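# Bend the rod into an upright arch in the board sockets

## Task

Deform the rod so it forms a standing arch, its two ends each seated in one of the board's two sockets, and leave it that way once the robot lets go.

## Robot and tools

Robot: two arms, left_arm and right_arm, each with a two-finger parallel gripper and a wrist camera. Cameras are cam_high and cam_low (fixed, on a stand behind the arms), cam_left_wrist and cam_right_wrist, each 504x504. Calibrated bases in the scene frame: left_arm at (+0.004, +0.262, 0) m, quat_wxyz (+1.000, 0, 0, +0.020); right_arm at (-0.024, -0.249, 0) m, quat_wxyz (+1.000, 0, 0, -0.003).

Frames: the scene frame has its origin at table-top height, halfway between the nominal bases, +z up, +x out across the table, +y toward left_arm (arm names do not match image sides). Fixed cameras and the table use the scene frame. Each arm's reported hand pose, velocities, Hand target and offsets use that arm's own base axes; rotations turn about the Hand target point. On a gripper, fingers point along its +z and part along its y. end_effector_position is the spot between the pads, roughly 1 cm short of the tips. Reported poses may be off by a few cm, more when stretched.

execute_actions(actions, cameras): actions is a list of actions; each action is a table of at most 15 rows, one row per 1/30 s step; a short table repeats its final row to fill 15 steps. Every row has 14 numbers in [-1, 1]: left_arm dx, dy, dz, rx, ry, rz, opening, then right_arm in the same order, always both arms. dx..rz are offsets from that arm's Hand target as it stood when the action began; all rows of one action measure from that same start, but the next action starts from the new Hand target, so repeating an offset keeps moving. Scale: 1.0 = 0.6 m or 180 degrees; rx, ry, rz form a single rotation vector. A translation longer than 1.0 may be shortened along its direction. Opening is absolute: +1 open (0.094 m), -1 shut. Images appear only for an empty list or when cameras names them.

move(target, speed, blend, opening_speed, grip_force, blocking, cameras): target is one 14-number row or a list of up to 15 such rows, same layout and scale; every row is an offset from the Hand targets at the move's start, not from the previous row. Grippers travel straight lines, finishing together, at least 0.5 s and at most 10 s in total. speed: top speed in m/s, 0.002 to 2.9, default 0.25 (turning up to twice that in rad/s), one value or one per target. blend: corner rounding in m per target; 0 (default) halts at each. opening_speed: rate on the -1..+1 scale per second, at least 0.2; use it to close gently. grip_force: newtons per pad, 10 to 50, one value or one per arm; it persists, and below 50 closing is slow. blocking=false returns after about 0.5 s while motion continues. Paths do not avoid obstacles or the other arm; grippers lag and wander more at high speed. Do not route a path close to an arm's own base (it can flip the shoulder). Changed openings on later targets are applied on arrival once everything is still. The result adds a move: line: done (within 10 mm and 2 degrees), off_target, moving, held or fault, plus limits=paced (pose clipped) or limits=held (steps withheld). done does not mean no contact.

wait(seconds 0 to 10): lets time run with commands held; a running move keeps going. stop(): brakes a running move, which needs some distance. zoom_image(camera, region [x0, y0, x1, y1] in pixels, at most 504 per side): enlarges part of the newest image of that camera. finished_scene(scene): ends the current scene for good; only call it when the arch stands on its own.

Results: end_effector_position (m) and end_effector_quat_wxyz per arm; Hand target (next offsets count from it); Tool commands; grip_measured (opening on the command scale, reads up to ~2.5 mm wide when empty, narrower than a squeezed part); Joint positions (final value = opening in m); Joint velocities, or a note that they are within noise; joint torques (biased, noisy; first three wrap at ±28 N m); grip_effort_nm (motor effort, negative closing, not pad force). MOTOR HOT appears at 75 °C; OVER-TEMPERATURE FAULT at 90 °C folds that arm and disables it; at 100 °C it drops.

Control behaviour: each step the commanded orientation is limited to 40 degrees from the measured one. Grippers often stop short of the Hand target due to friction and weight; a new action (even zeros) re-requests it, and you can add the remaining gap as an offset. Check position and tilt after each move. An arm blocked by something keeps pushing; command its target back beyond the gripper. Six zero pose numbers re-command the Hand target. A 0 opening means half open, so resend the current opening to keep a grip. Squeeze builds about 1 N per 0.001 below first touch, then jumps to the limit; open well above grip_measured to release.

Joint ranges (rad): waist -2.618..3.054, shoulder 0..3.142, elbow 0..3.142 (straight 2.901), wrist pitch and yaw -1.571..1.571, wrist roll -2.094..2.094.

Avoid: dropping the rod or releasing it while it moves, anything leaving the table, fast impacts with fixed or heavy items, strong pushes, any arm-to-arm contact (including gripping the other arm's fingers), strain on camera cables, arm stops, and long stretched or stalled holds that heat motors. Loose objects may occasionally be nudged by outside forces.

Each tool is called after ">>>" in YAML: its name, and indented under it one key for each argument.

## Session

>>> execute_actions:
  actions: []

>>> zoom_image:
  camera: "cam_low"
  region: [90, 190, 490, 330]

Scene clock: 0.00 s.
left_arm: end_effector_position=(+0.3938, +0.0227, +0.0755) grip_measured=+1.000 grip_effort_nm=n/a end_effector_quat_wxyz=(+0.560, -0.043, +0.827, -0.003) | right_arm: end_effector_position=(+0.4020, +0.0073, +0.1011) grip_measured=+1.000 grip_effort_nm=n/a end_effector_quat_wxyz=(+0.585, +0.001, +0.811, +0.020)
Joint positions: left_arm=[0.065 1.585 0.365 0.838 0.017 -0.049 0.094] | right_arm=[0.008 1.536 0.391 0.825 -0.024 0.026 0.094]
Joint velocities: within noise
Joint torques (N m): no reading
Heat: left arm: 33 °C; right arm: 33 °C.
Hand target: left_arm +0.3979, +0.0231, +0.0852; +0.572, -0.042, +0.819, -0.002 | right_arm +0.4030, +0.0073, +0.1034; +0.587, +0.001, +0.809, +0.020
Tool commands: left_gripper/opening=+1.0 right_gripper/opening=+1.0

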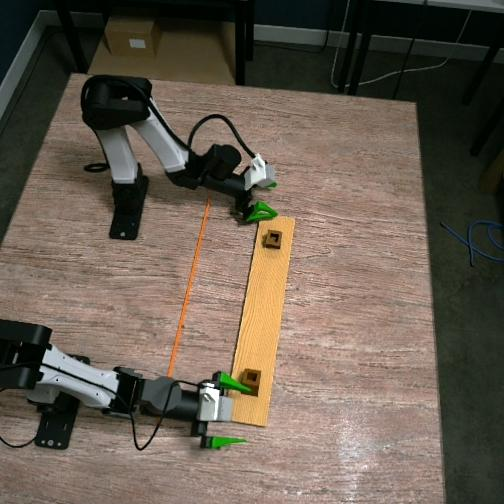

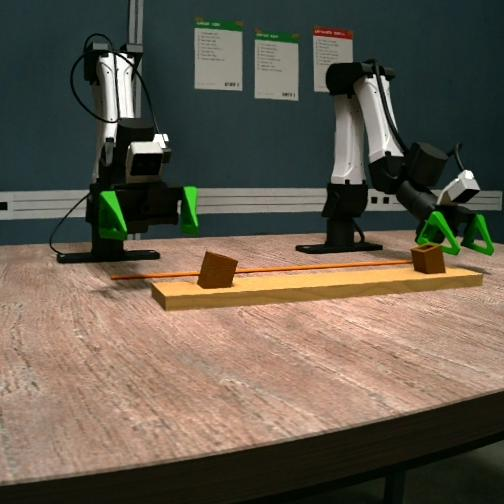

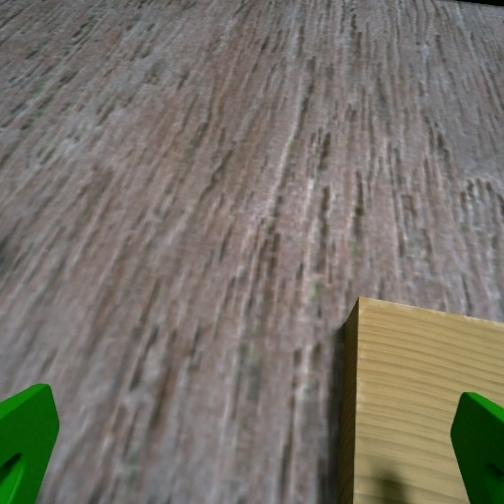

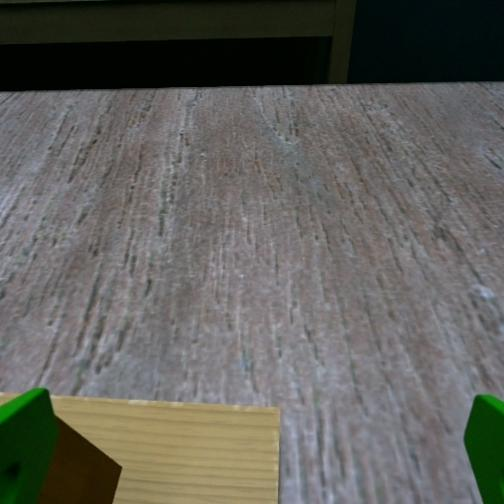

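Scaled by 1.260 from the camera's 504x504 image, which has a finer 720x720 frame.

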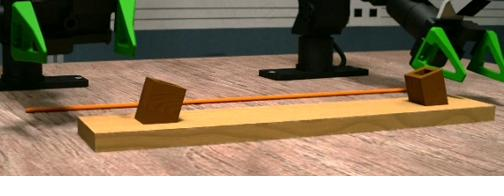

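>>> move:
  target:
    - [-0.1,0,0.18,0.1,0.1,-0.15,1,-0.1,0,0.15,-0.107,0.1,0.143,1]
    - [-0.27,-0.058,0.075,0.306,0.304,-0.459,1,-0.3,0.018,0.045,-0.32,0.299,0.428,1]
  speed: 0.3
  blend: 0.05
  cameras: ["all"]

Scene clock: 7.80 s.
left_arm: end_effector_position=(+0.2353, -0.0113, +0.1255) grip_measured=+1.000 grip_effort_nm=0.02 end_effector_quat_wxyz=(+0.005, +0.698, +0.716, -0.001) | right_arm: end_effector_position=(+0.2209, +0.0178, +0.1279) grip_measured=+1.000 grip_effort_nm=-0.01 end_effector_quat_wxyz=(-0.006, +0.701, -0.713, -0.001)
Joint positions: left_arm=[-0.042 1.426 1.181 -1.32 0.007 1.503 0.094] | right_arm=[0.073 1.37 1.144 -1.337 -0.01 -1.48 0.094]
Joint torques (N m): left_arm=[-0.25 -3.22 8.03 0.05 0.17 0.15] | right_arm=[0.8 -3.07 9.11 0.25 0.11 -0.1]
Heat: left arm: 34 °C; right arm: 34 °C.
Hand target: left_arm +0.2359, -0.0117, +0.1303; +0.000, +0.707, +0.707, +0.000 | right_arm +0.2231, +0.0181, +0.1304; +0.000, +0.707, -0.707, +0.000
Off the commanded pose: left_arm 0.005 m, 2 deg | right_arm 0.003 m, 1 deg.
move: done

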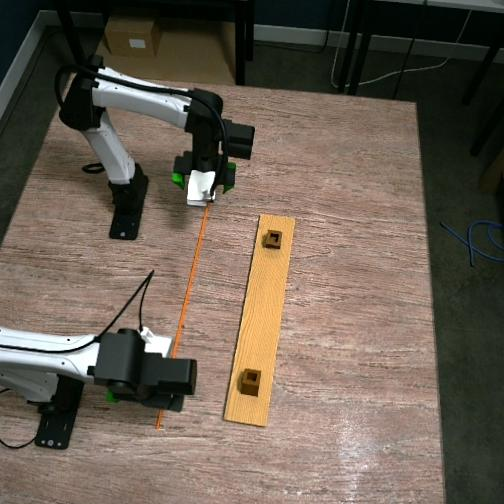

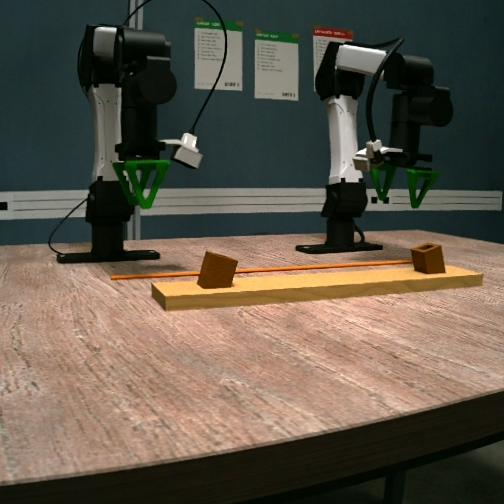

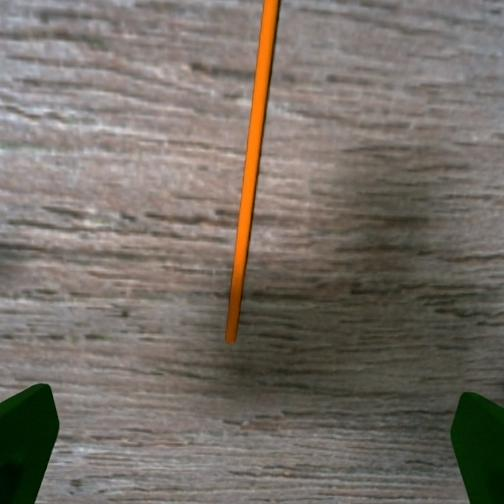

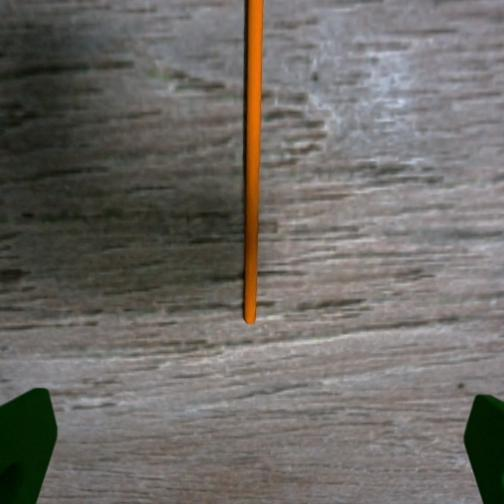

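>>> move:
  target:
    - [0.004,0,-0.1,0,0,-0.028,1,-0.002,0.016,-0.1,0,0,-0.006,1]
    - [0.004,0,-0.168,0,0,-0.028,1,-0.002,0.016,-0.168,0,0,-0.006,1]
  speed: 0.15
  blend: 0.02
  cameras: ["cam_left_wrist","cam_right_wrist","cam_low"]

Scene clock: 12.67 s.
left_arm: end_effector_position=(+0.2397, -0.0110, +0.0315) grip_measured=+1.000 grip_effort_nm=0.02 end_effector_quat_wxyz=(+0.005, +0.729, +0.684, +0.001) | right_arm: end_effector_position=(+0.2246, +0.0275, +0.0367) grip_measured=+1.000 grip_effort_nm=-0.01 end_effector_quat_wxyz=(-0.010, +0.702, -0.713, +0.002)
Joint positions: left_arm=[-0.042 1.515 0.878 -0.925 0.005 1.592 0.094] | right_arm=[0.115 1.444 0.836 -0.945 -0.009 -1.44 0.094]
Joint torques (N m): left_arm=[-0.23 -3.73 5.08 0.3 0.2 0.16] | right_arm=[0.83 -3.47 5.23 0.51 0.07 0.15]
Heat: left arm: 35 °C; right arm: 34 °C.
Hand target: left_arm +0.2384, -0.0118, +0.0295; +0.000, +0.737, +0.675, +0.000 | right_arm +0.2219, +0.0277, +0.0297; +0.000, +0.701, -0.713, -0.001
Off the commanded pose: left_arm 0.003 m, 2 deg | right_arm 0.008 m, 1 deg.
move: done
Images, in order (width x height): cam_low 504x504, cam_left_wrist 504x504, cam_right_wrist 504x504.

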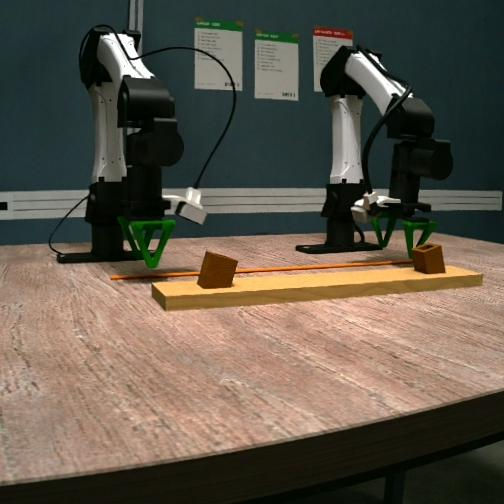

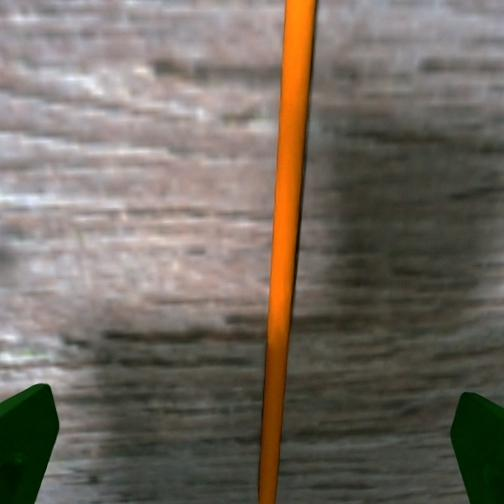

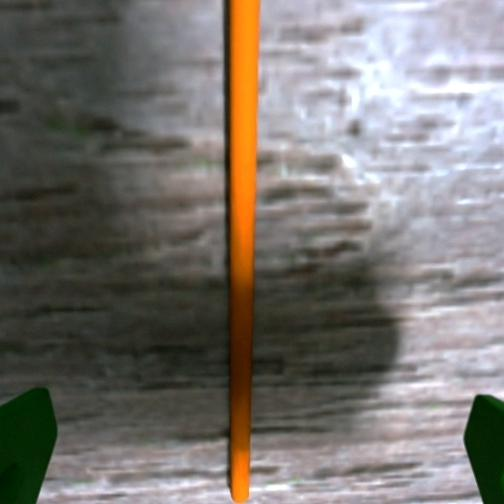

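>>> move:
  target:
    - [-0.006,0,-0.032,0,0,-0.014,0,-0.008,0.01,-0.036,0,0,0,0]
    - [-0.006,0,-0.034,0,0,-0.014,-0.75,-0.008,0.01,-0.039,0,0,0,-0.75]
  speed: 0.06
  opening_speed: 0.7
  cameras: ["cam_left_wrist","cam_right_wrist","cam_low"]

Scene clock: 18.70 s.
left_arm: end_effector_position=(+0.2381, -0.0109, +0.0128) grip_measured=-0.749 grip_effort_nm=-0.05 end_effector_quat_wxyz=(+0.007, +0.744, +0.668, +0.004) | right_arm: end_effector_position=(+0.2228, +0.0341, +0.0151) grip_measured=-0.748 grip_effort_nm=-0.13 end_effector_quat_wxyz=(-0.013, +0.702, -0.712, +0.004)
Joint positions: left_arm=[-0.042 1.536 0.815 -0.834 0.004 1.636 0.012] | right_arm=[0.145 1.47 0.764 -0.839 -0.009 -1.41 0.012]
Joint torques (N m): left_arm=[-0.31 -3.45 4.55 0.32 0.2 0.16] | right_arm=[0.79 -3.18 4.51 0.52 0.07 0.15]
Heat: left arm: 35 °C; right arm: 34 °C.
Hand target: left_arm +0.2347, -0.0117, +0.0090; +0.000, +0.752, +0.659, +0.000 | right_arm +0.2170, +0.0337, +0.0062; +0.000, +0.701, -0.714, -0.001
Off the commanded pose: left_arm 0.005 m, 2 deg | right_arm 0.011 m, 2 deg.
move: off_target (right_arm)
Images, in order (width x height): cam_low 504x504, cam_left_wrist 504x504, cam_right_wrist 504x504.

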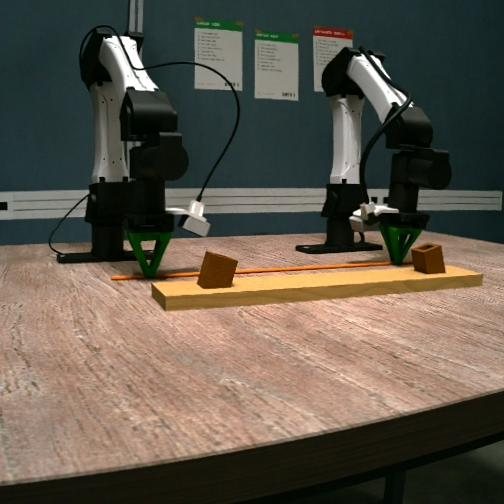

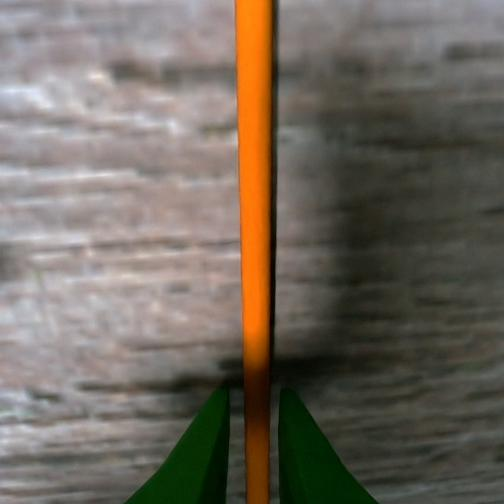

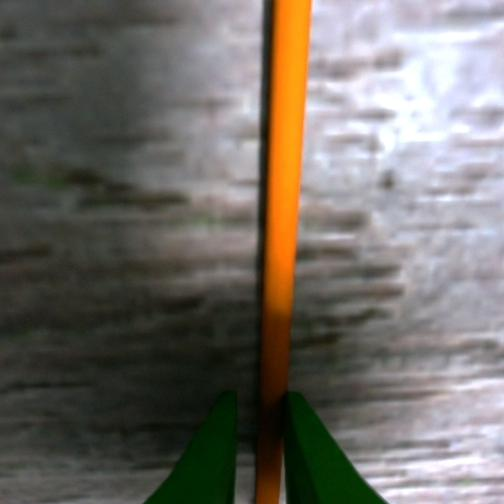

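>>> move:
  target:
    - [0.002,0,-0.005,0,0,0,-0.75,0.005,0,-0.008,0,0,-0.015,-0.75]
    - [0.002,0,-0.005,0,0,0,-1,0.005,0,-0.008,0,0,-0.015,-1]
  speed: 0.05
  opening_speed: 0.3
  cameras: ["cam_left_wrist","cam_right_wrist","cam_low"]

Scene clock: 22.07 s.
left_arm: end_effector_position=(+0.2386, -0.0109, +0.0091) grip_measured=-0.914 grip_effort_nm=-0.99 end_effector_quat_wxyz=(+0.006, +0.744, +0.668, +0.003) | right_arm: end_effector_position=(+0.2242, +0.0342, +0.0112) grip_measured=-0.895 grip_effort_nm=-1.03 end_effector_quat_wxyz=(-0.011, +0.686, -0.728, +0.003)
Joint positions: left_arm=[-0.042 1.548 0.81 -0.82 0.004 1.636 0.004] | right_arm=[0.145 1.489 0.764 -0.825 -0.008 -1.365 0.005]
Joint torques (N m): left_arm=[-0.25 -3.6 4.71 0.31 0.2 0.15] | right_arm=[0.61 -3.08 4.31 0.61 0.06 0.14]
Heat: left arm: 35 °C; right arm: 33 °C.
Hand target: left_arm +0.2360, -0.0117, +0.0060; +0.000, +0.752, +0.659, +0.000 | right_arm +0.2200, +0.0336, +0.0014; +0.000, +0.684, -0.730, -0.001
Off the commanded pose: left_arm 0.004 m, 2 deg | right_arm 0.011 m, 1 deg.
move: off_target (right_arm); target 2's new opening was sent with right_arm's hand 0.011 m and 1 deg from that target
Images, in order (width x height): cam_low 504x504, cam_left_wrist 504x504, cam_right_wrist 504x504.

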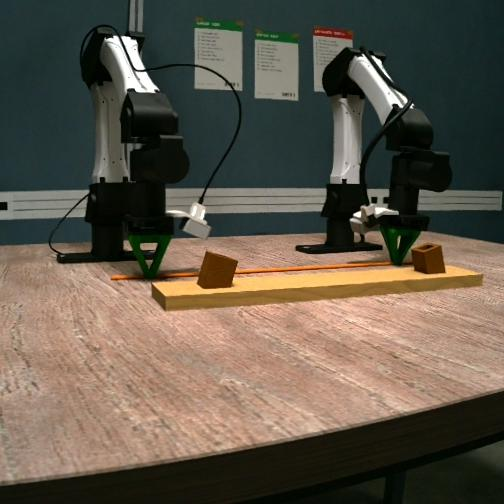

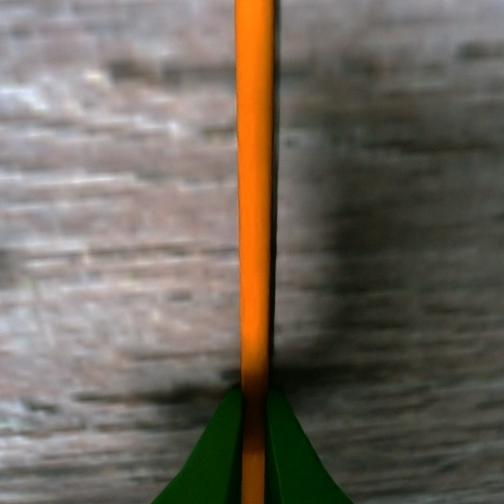

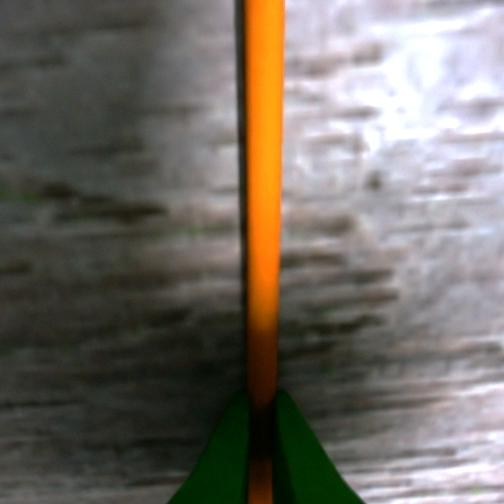

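>>> move:
  target:
    - [0,0,0.22,0,0,0,-1,0,0,0.225,0,0,0,-1]
    - [0.297,-0.012,0.23,0,0,0,-1,0.316,0.002,0.235,0,0,0,-1]
    - [0.297,-0.012,0.15,0,0,0,-1,0.316,0.002,0.155,0,0,0,-1]
  speed: 0.18
  blend: 0.03
  cameras: ["all"]

Scene clock: 28.67 s.
left_arm: end_effector_position=(+0.4160, -0.0174, +0.0958) grip_measured=-0.914 grip_effort_nm=-1.01 end_effector_quat_wxyz=(+0.001, +0.744, +0.668, +0.002) | right_arm: end_effector_position=(+0.4076, +0.0378, +0.1054) grip_measured=-0.895 grip_effort_nm=-1.04 end_effector_quat_wxyz=(-0.006, +0.684, -0.730, +0.003)
Joint positions: left_arm=[-0.042 2.143 1.936 -1.359 -0.001 1.636 0.004] | right_arm=[0.092 2.104 1.913 -1.367 -0.002 -1.414 0.005]
Joint torques (N m): left_arm=[0.13 -9.89 5.52 0.22 0.24 0.19] | right_arm=[-0.4 -10.91 5.9 0.56 0.01 -0.03]
Heat: left arm: 35 °C; right arm: 34 °C.
Hand target: left_arm +0.4142, -0.0189, +0.0961; +0.000, +0.752, +0.659, +0.000 | right_arm +0.4096, +0.0349, +0.0944; +0.000, +0.684, -0.730, -0.001
Off the commanded pose: left_arm 0.002 m, 1 deg | right_arm 0.012 m, 1 deg.
move: off_target (right_arm); blend cut to 0.024 m at target 2

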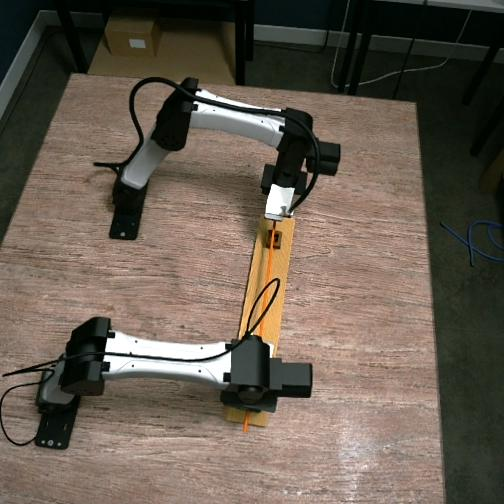

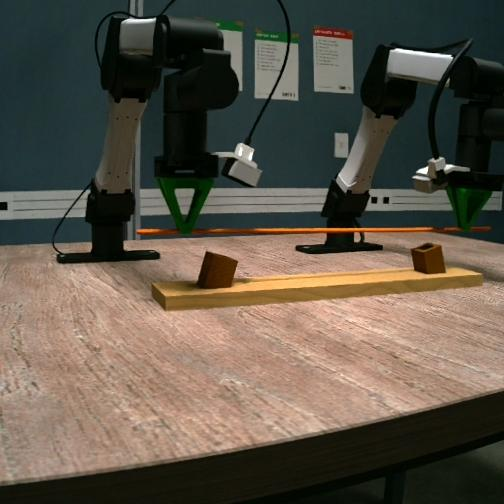

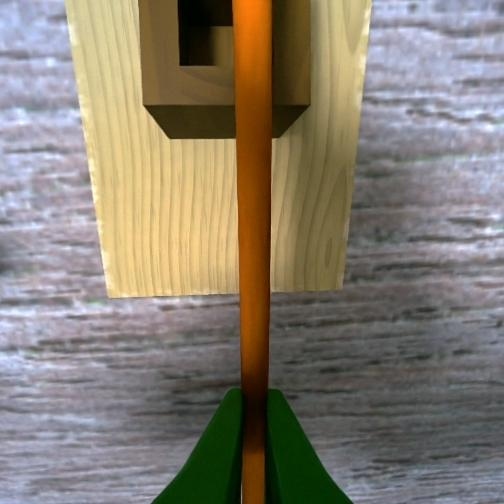

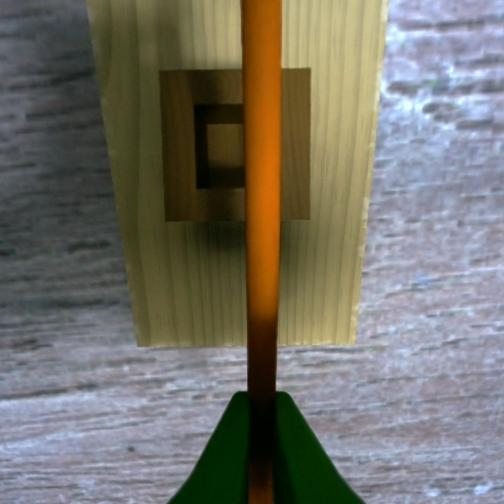

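>>> move:
  target: [0,0,0.3,-0.034,-0.248,0,-1,0,0,0.3,-0.0225,-0.249,0,-1]
  speed: 0.25

Scene clock: 50.07 s.
left_arm: end_effector_position=(+0.4166, -0.0195, +0.2670) grip_measured=-0.914 grip_effort_nm=-1.01 end_effector_quat_wxyz=(+0.277, +0.695, +0.617, +0.244) | right_arm: end_effector_position=(+0.4119, +0.0346, +0.2694) grip_measured=-0.895 grip_effort_nm=-1.04 end_effector_quat_wxyz=(-0.249, +0.634, -0.679, +0.275)
Joint positions: left_arm=[-0.017 1.515 1.557 -0.86 0.073 1.644 0.004] | right_arm=[0.152 1.511 1.564 -0.879 0.161 -1.414 0.005]
Joint torques (N m): left_arm=[1.14 -7.31 6.15 1.6 0.45 0.07] | right_arm=[0.73 -9.74 6.24 1.69 0.21 0.04]
Heat: left arm: 35 °C; right arm: 38 °C.
Hand target: left_arm +0.4143, -0.0190, +0.2761; +0.289, +0.695, +0.609, +0.251 | right_arm +0.4096, +0.0350, +0.2744; -0.255, +0.632, -0.674, +0.285
Off the commanded pose: left_arm 0.009 m, 2 deg | right_arm 0.006 m, 2 deg.
move: done

>>> move:
  target:
    - [-0.005,-0.055,-0.02,-0.21,0.028,0,-1,-0.005,0.03,-0.02,0.21,-0.019,-0.004,-1]
    - [-0.012,-0.217,-0.127,-0.417,0.057,0,-1,-0.012,0.182,-0.123,0.42,-0.038,-0.008,-1]
  speed: 0.12
  blend: 0.03
  cameras: ["all"]

>>> zoom_image:
  camera: "cam_low"
  region: [170, 90, 470, 300]

>>> zoom_image:
  camera: "cam_high"
  region: [200, 180, 320, 420]

Scene clock: 63.47 s.
left_arm: end_effector_position=(+0.4222, -0.1162, +0.1969) grip_measured=-0.914 grip_effort_nm=-1.01 end_effector_quat_wxyz=(+0.604, +0.357, +0.689, -0.181) | right_arm: end_effector_position=(+0.4162, +0.1099, +0.2120) grip_measured=-0.895 grip_effort_nm=-1.04 end_effector_quat_wxyz=(+0.636, -0.280, +0.713, +0.089)
Joint positions: left_arm=[0.008 1.53 0.775 0.471 0.756 0.384 0.004] | right_arm=[0.096 1.388 0.667 0.529 -0.411 -0.313 0.005]
Joint torques (N m): left_arm=[-4.03 -4.72 5.91 2.07 1.24 -0.13] | right_arm=[3.7 -3.93 6.28 2.1 -0.95 0.21]
Heat: left arm: 36 °C; right arm: 38 °C.
Hand target: left_arm +0.4071, -0.1492, +0.1998; +0.600, +0.393, +0.657, -0.230 | right_arm +0.4025, +0.1441, +0.2006; +0.622, -0.318, +0.699, +0.150
Off the commanded pose: left_arm 0.036 m, 8 deg | right_arm 0.039 m, 9 deg.
move: off_target (left_arm, right_arm)

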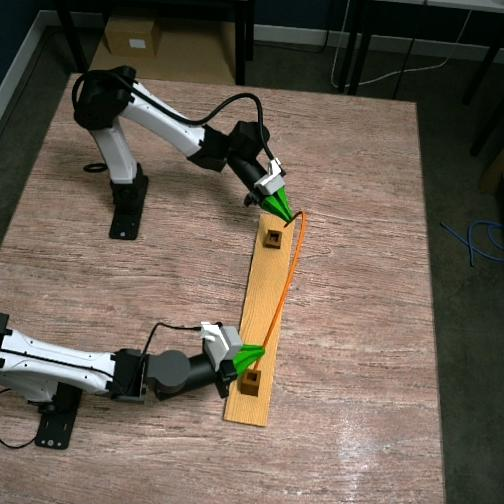

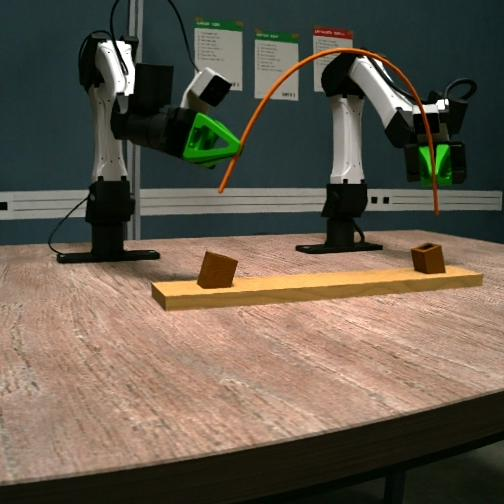

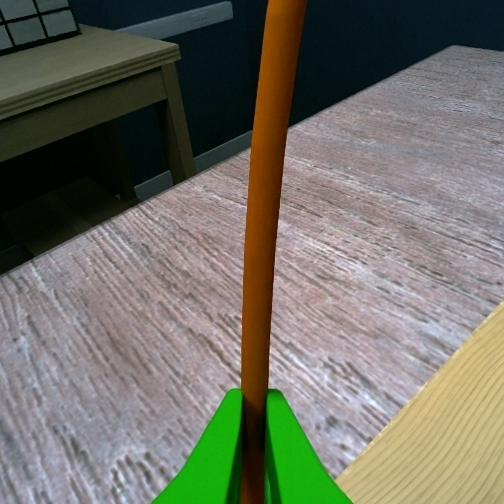

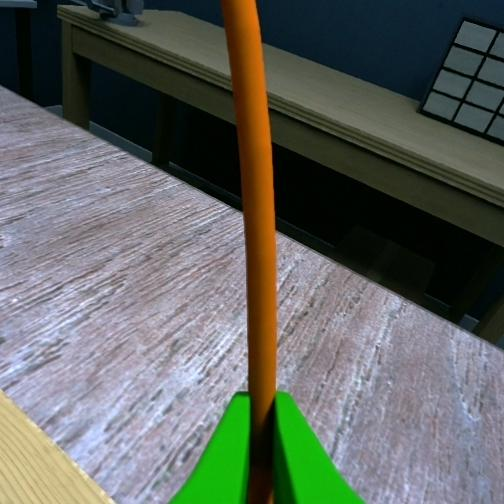

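Scaled by 1.680 from the camera's 504x504 image, which has a finer 720x720 frame.

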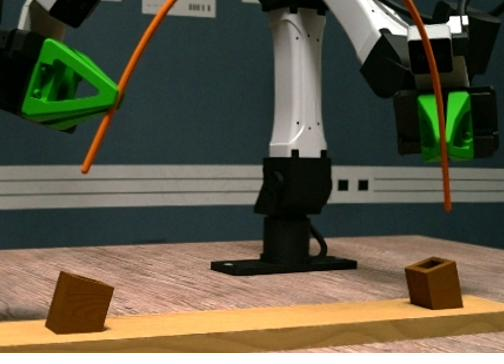

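Scaled by 2.100 from the camera's 504x504 image, which has a finer 720x720 frame.

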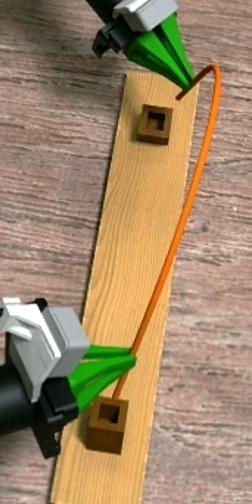

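>>> move:
  target: [-0.027,-0.023,-0.061,-0.005,-0.035,0,-1,-0.01,0.027,-0.086,-0.002,-0.02,0,-1]
  speed: 0.07
  cameras: ["cam_high","cam_low"]

>>> zoom_image:
  camera: "cam_low"
  region: [170, 150, 470, 300]

>>> zoom_image:
  camera: "cam_high"
  region: [200, 180, 320, 420]

Scene clock: 69.53 s.
left_arm: end_effector_position=(+0.4079, -0.1274, +0.1564) grip_measured=-0.914 grip_effort_nm=-1.01 end_effector_quat_wxyz=(+0.638, +0.355, +0.662, -0.168) | right_arm: end_effector_position=(+0.4142, +0.1215, +0.1611) grip_measured=-0.895 grip_effort_nm=-1.04 end_effector_quat_wxyz=(+0.660, -0.275, +0.695, +0.073)
Joint positions: left_arm=[-0.035 1.639 0.572 0.898 0.707 0.345 0.004] | right_arm=[0.154 1.576 0.504 0.947 -0.331 -0.307 0.005]
Joint torques (N m): left_arm=[-4.57 -4.85 5.33 2.23 1.22 0] | right_arm=[4.14 -4.56 5.27 2.05 -1.05 0.11]
Heat: left arm: 36 °C; right arm: 38 °C.
Hand target: left_arm +0.3908, -0.1629, +0.1632; +0.638, +0.401, +0.622, -0.213 | right_arm +0.3964, +0.1604, +0.1492; +0.643, -0.325, +0.680, +0.138
Off the commanded pose: left_arm 0.040 m, 9 deg | right_arm 0.044 m, 10 deg.
move: off_target (left_arm, right_arm)
Images, in order (width x height): cam_high 504x504, cam_low 504x504.

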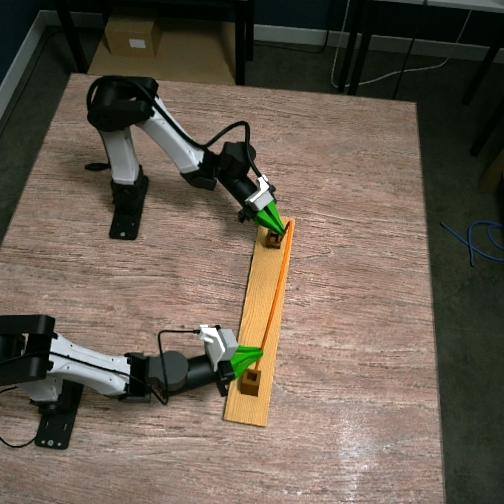

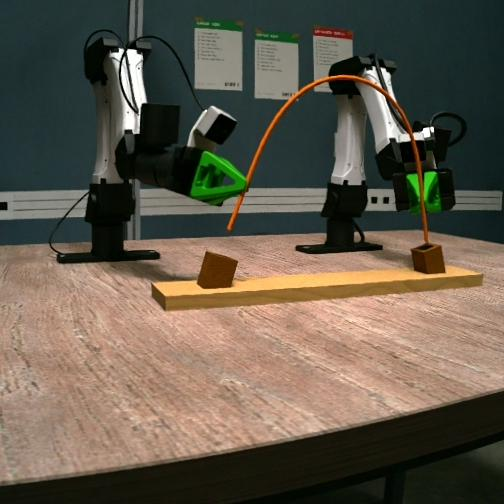

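Scaled by 1.680 from the camera's 504x504 image, which has a finer 720x720 frame.

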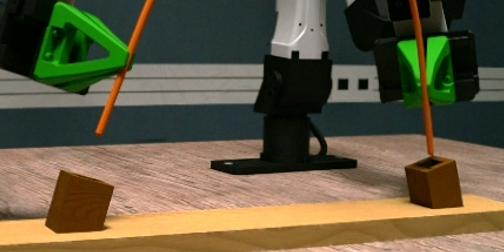

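Scaled by 2.100 from the camera's 504x504 image, which has a finer 720x720 frame.

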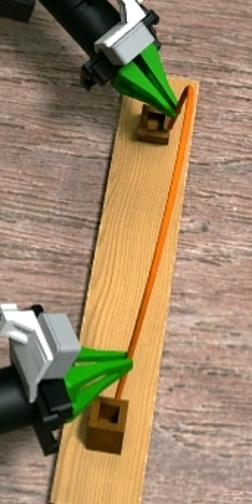

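>>> zoom_image:
  camera: "cam_high"
  region: [240, 210, 310, 280]

>>> zoom_image:
  camera: "cam_high"
  region: [220, 335, 290, 405]

>>> zoom_image:
  camera: "cam_low"
  region: [390, 190, 470, 280]

Scaled by 7.200 from the camera's 504x504 image, which has a finer 720x720 frame.

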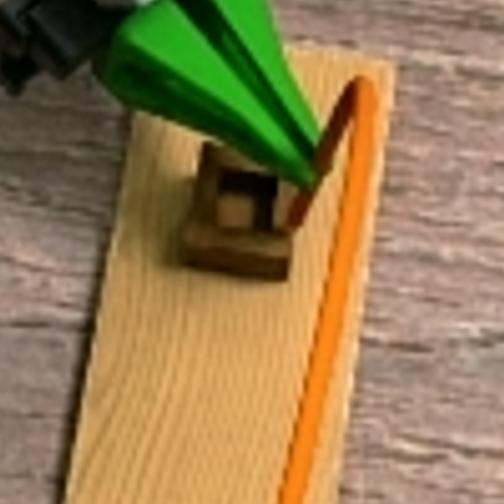

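Scaled by 7.200 from the camera's 504x504 image, which has a finer 720x720 frame.

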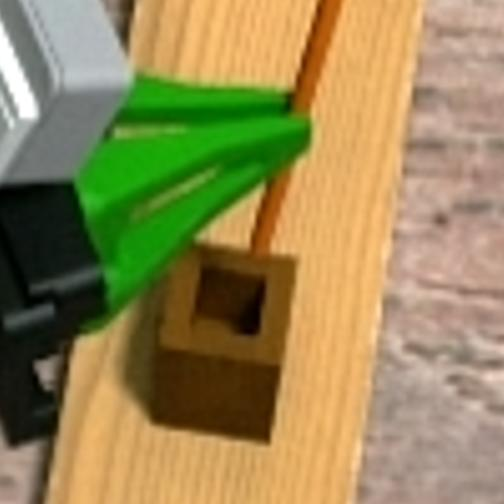

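Scaled by 5.600 from the camera's 504x504 image, which has a finer 720x720 frame.

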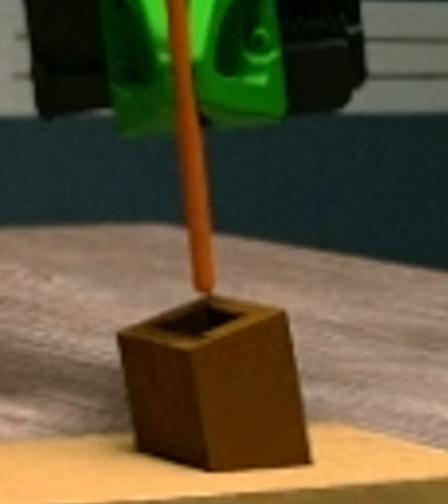

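>>> move:
  target: [-0.028,0.005,0.005,0,0,0,-1,-0.01,-0.015,-0.055,0,0,0,-1]
  speed: 0.06
  cameras: ["cam_high","cam_low"]

>>> zoom_image:
  camera: "cam_high"
  region: [240, 210, 310, 280]

>>> zoom_image:
  camera: "cam_high"
  region: [220, 335, 290, 405]

>>> zoom_image:
  camera: "cam_low"
  region: [390, 190, 470, 280]

>>> zoom_image:
  camera: "cam_low"
  region: [180, 200, 270, 300]

Scene clock: 75.53 s.
left_arm: end_effector_position=(+0.3944, -0.1269, +0.1454) grip_measured=-0.914 grip_effort_nm=-1.01 end_effector_quat_wxyz=(+0.628, +0.352, +0.672, -0.173) | right_arm: end_effector_position=(+0.4074, +0.1204, +0.1261) grip_measured=-0.895 grip_effort_nm=-1.04 end_effector_quat_wxyz=(+0.658, -0.275, +0.697, +0.076)
Joint positions: left_arm=[-0.035 1.615 0.516 0.899 0.707 0.345 0.004] | right_arm=[0.152 1.712 0.431 1.149 -0.337 -0.305 0.005]
Joint torques (N m): left_arm=[-4.14 -7.83 4.9 2.15 1.29 0.02] | right_arm=[2.21 -4.78 4.37 1.99 -1.22 0.06]
Heat: left arm: 36 °C; right arm: 39 °C.
Hand target: left_arm +0.3741, -0.1599, +0.1662; +0.638, +0.401, +0.622, -0.213 | right_arm +0.3904, +0.1514, +0.1161; +0.643, -0.325, +0.680, +0.138
Off the commanded pose: left_arm 0.044 m, 9 deg | right_arm 0.037 m, 9 deg.
move: off_target (left_arm, right_arm)
Images, in order (width x height): cam_high 504x504, cam_low 504x504.

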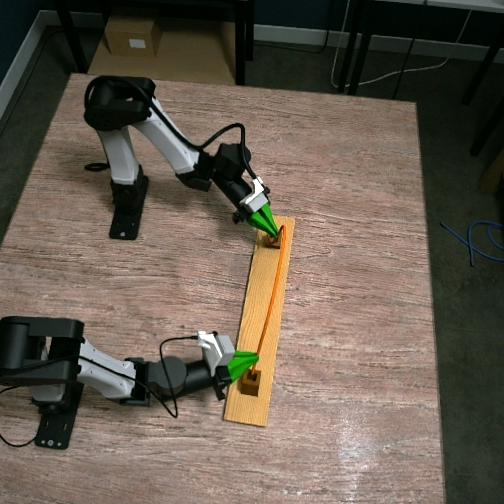

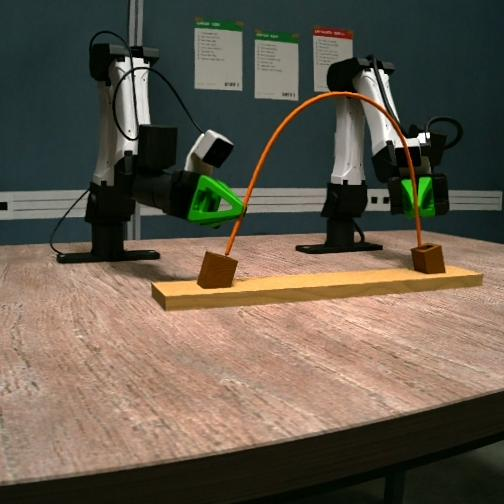

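Scaled by 7.200 from the camera's 504x504 image, which has a finer 720x720 frame.

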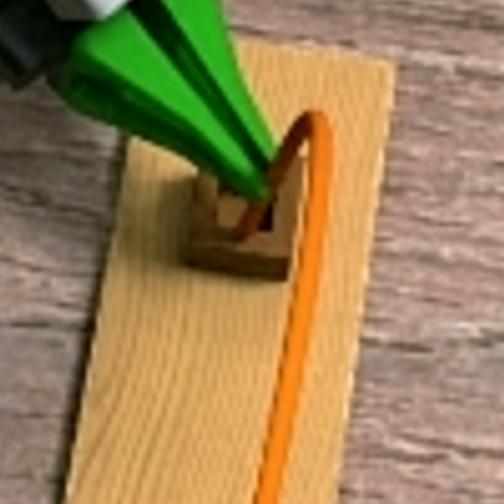

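Scaled by 7.200 from the camera's 504x504 image, which has a finer 720x720 frame.

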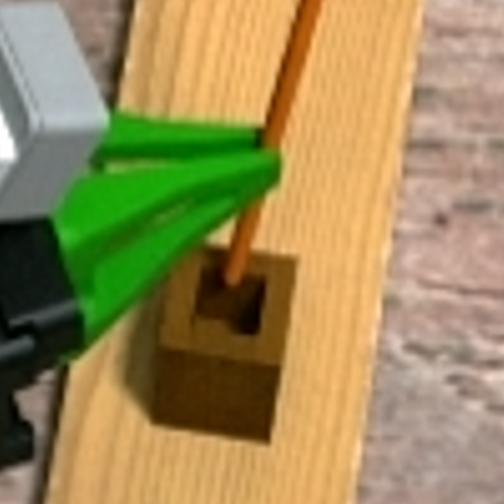

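Scaled by 5.600 from the camera's 504x504 image, which has a finer 720x720 frame.

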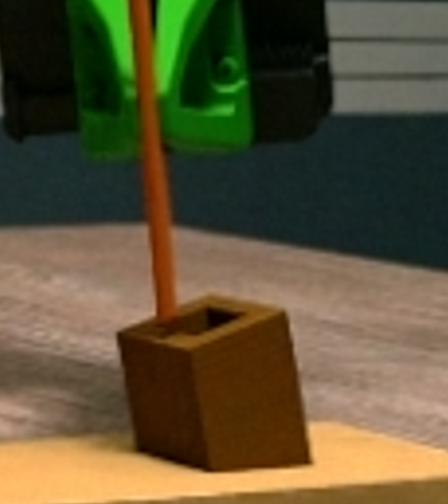

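Scaled by 5.040 from the camera's 504x504 image, which has a finer 720x720 frame.

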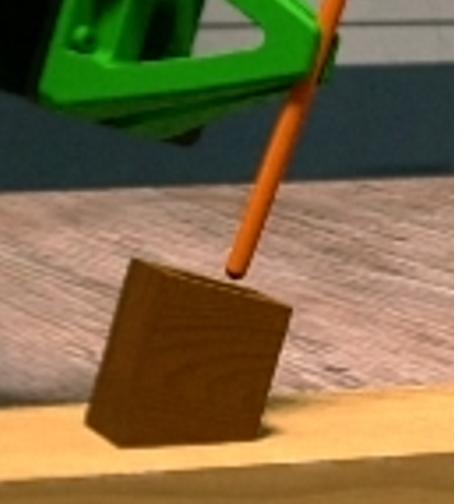

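>>> move:
  target: [0.004,0.023,0.008,0,0,0,-1,0,-0.007,-0.002,0,0,0,-1]
  speed: 0.05
  cameras: ["cam_high","cam_low"]

>>> zoom_image:
  camera: "cam_high"
  region: [240, 210, 310, 280]

>>> zoom_image:
  camera: "cam_high"
  region: [220, 335, 290, 405]

>>> zoom_image:
  camera: "cam_low"
  region: [390, 190, 470, 280]

>>> zoom_image:
  camera: "cam_low"
  region: [180, 200, 270, 300]

Scene clock: 79.43 s.
left_arm: end_effector_position=(+0.3921, -0.1224, +0.1495) grip_measured=-0.914 grip_effort_nm=-1.00 end_effector_quat_wxyz=(+0.629, +0.354, +0.668, -0.179) | right_arm: end_effector_position=(+0.4072, +0.1186, +0.1279) grip_measured=-0.895 grip_effort_nm=-1.04 end_effector_quat_wxyz=(+0.660, -0.278, +0.693, +0.080)
Joint positions: left_arm=[-0.012 1.599 0.516 0.885 0.743 0.345 0.004] | right_arm=[0.138 1.712 0.431 1.156 -0.361 -0.305 0.005]
Joint torques (N m): left_arm=[-1.89 -7.71 6.31 1.91 1.41 0.11] | right_arm=[2 -4.33 4.07 2.07 -1.18 0.03]
Heat: left arm: 36 °C; right arm: 40 °C.
Hand target: left_arm +0.3764, -0.1462, +0.1710; +0.638, +0.401, +0.622, -0.213 | right_arm +0.3904, +0.1472, +0.1148; +0.643, -0.325, +0.680, +0.138
Off the commanded pose: left_arm 0.036 m, 9 deg | right_arm 0.036 m, 9 deg.
move: off_target (left_arm, right_arm)
Images, in order (width x height): cam_high 504x504, cam_low 504x504.

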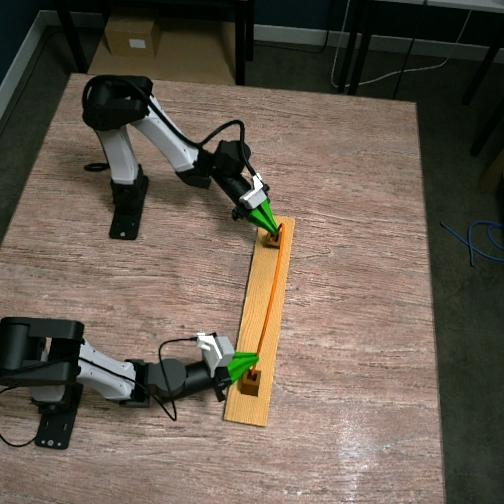

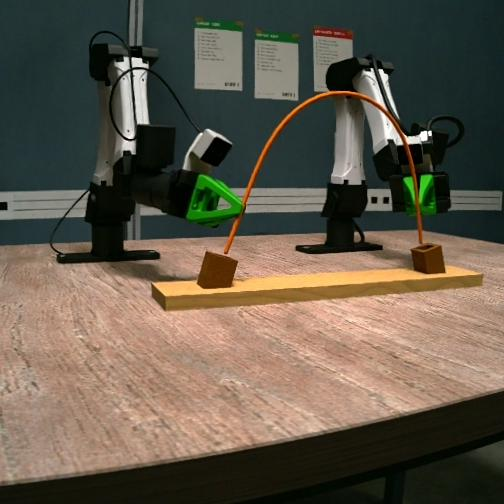

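Scaled by 7.200 from the camera's 504x504 image, which has a finer 720x720 frame.

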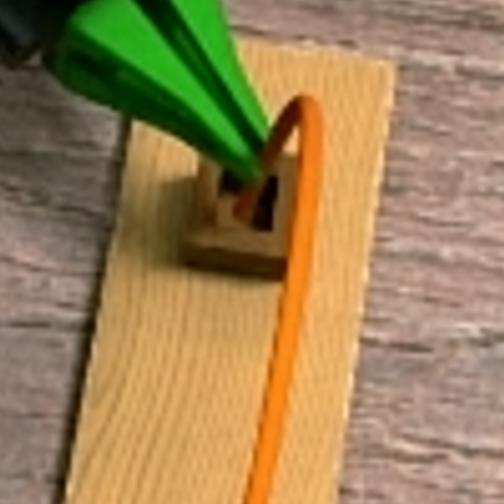

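Scaled by 7.200 from the camera's 504x504 image, which has a finer 720x720 frame.

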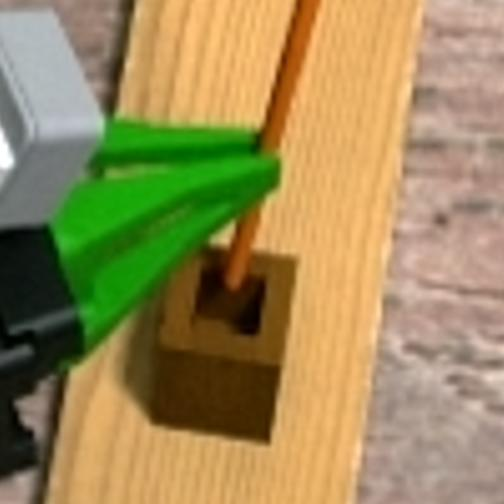

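Scaled by 5.600 from the camera's 504x504 image, which has a finer 720x720 frame.

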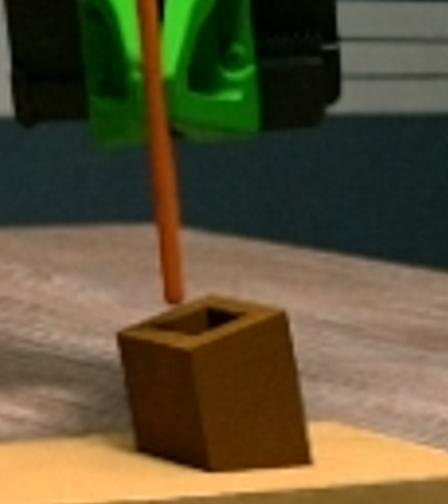

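Scaled by 5.040 from the camera's 504x504 image, which has a finer 720x720 frame.

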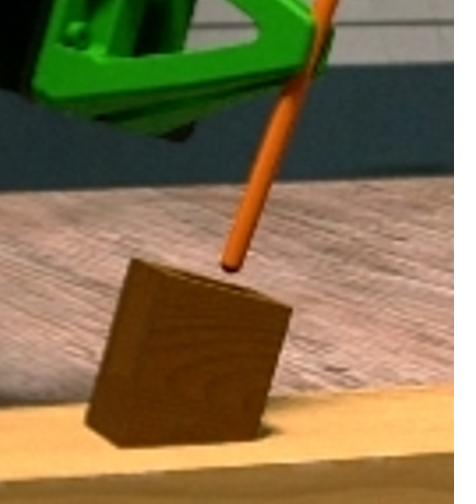

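>>> move:
  target:
    - [0.006,0.018,0,0,0,0,-1,0,-0.005,0,0,0,0,-1]
    - [0.006,0.024,-0.038,0,0,0,-1,0,-0.011,-0.038,0,0,0,-1]
  speed: 0.04
  blend: 0.003
  cameras: ["cam_high","cam_low"]

>>> zoom_image:
  camera: "cam_high"
  region: [240, 210, 310, 280]

>>> zoom_image:
  camera: "cam_high"
  region: [220, 335, 290, 405]

>>> zoom_image:
  camera: "cam_low"
  region: [390, 190, 470, 280]

>>> zoom_image:
  camera: "cam_low"
  region: [180, 200, 270, 300]

Scene clock: 83.77 s.
left_arm: end_effector_position=(+0.3946, -0.1111, +0.1447) grip_measured=-0.914 grip_effort_nm=-1.01 end_effector_quat_wxyz=(+0.640, +0.364, +0.654, -0.176) | right_arm: end_effector_position=(+0.4065, +0.1130, +0.0995) grip_measured=-0.895 grip_effort_nm=-1.04 end_effector_quat_wxyz=(+0.654, -0.278, +0.698, +0.084)
Joint positions: left_arm=[0.037 1.657 0.512 0.971 0.805 0.365 0.004] | right_arm=[0.113 1.847 0.41 1.296 -0.391 -0.305 0.005]
Joint torques (N m): left_arm=[-1.47 -4.6 4.63 2.09 1.3 0.04] | right_arm=[1.98 -5.35 3.52 2.1 -1.12 -0.03]
Heat: left arm: 36 °C; right arm: 41 °C.
Hand target: left_arm +0.3801, -0.1317, +0.1482; +0.638, +0.401, +0.622, -0.213 | right_arm +0.3904, +0.1406, +0.0921; +0.643, -0.325, +0.680, +0.138
Off the commanded pose: left_arm 0.026 m, 7 deg | right_arm 0.033 m, 8 deg.
move: off_target (left_arm, right_arm)
Images, in order (width x height): cam_high 504x504, cam_low 504x504.

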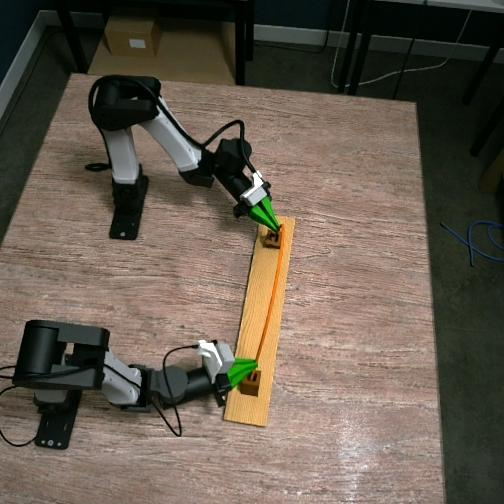

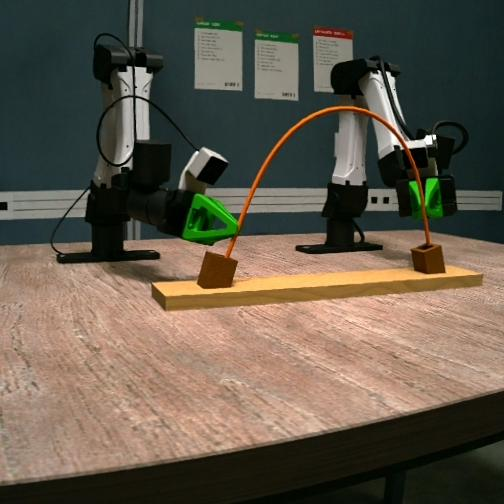

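Scaled by 7.200 from the camera's 504x504 image, which has a finer 720x720 frame.

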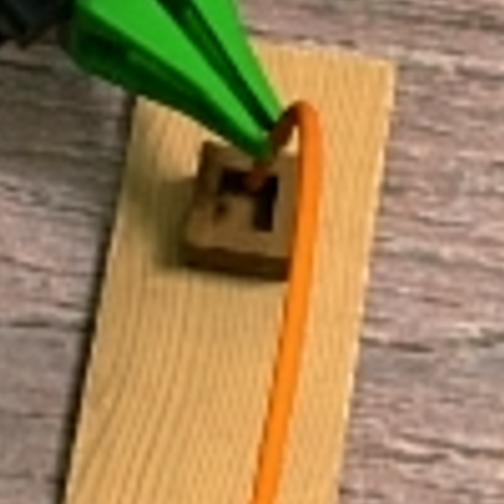

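Scaled by 7.200 from the camera's 504x504 image, which has a finer 720x720 frame.

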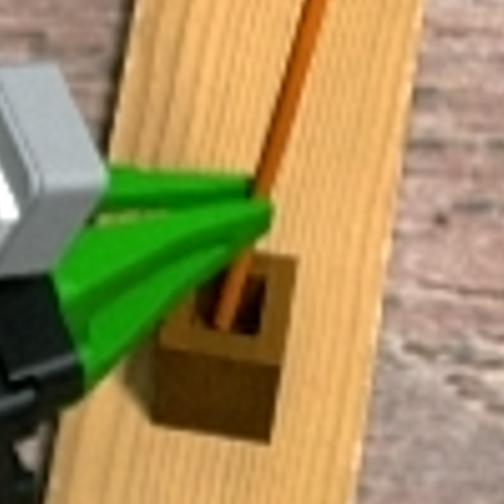

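Scaled by 5.600 from the camera's 504x504 image, which has a finer 720x720 frame.

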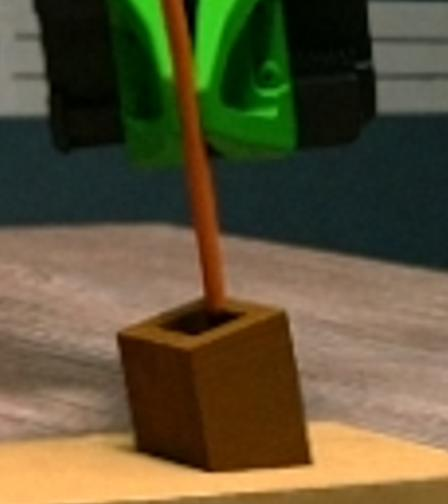

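Scaled by 5.040 from the camera's 504x504 image, which has a finer 720x720 frame.

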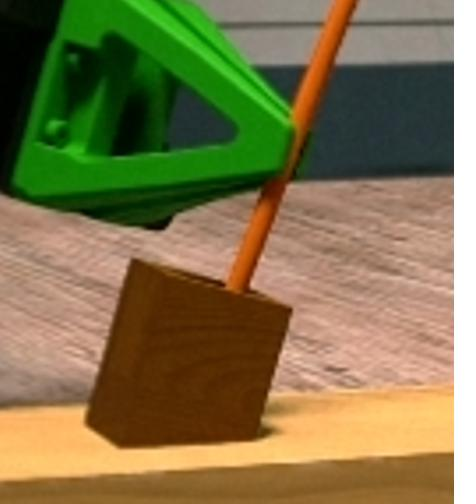

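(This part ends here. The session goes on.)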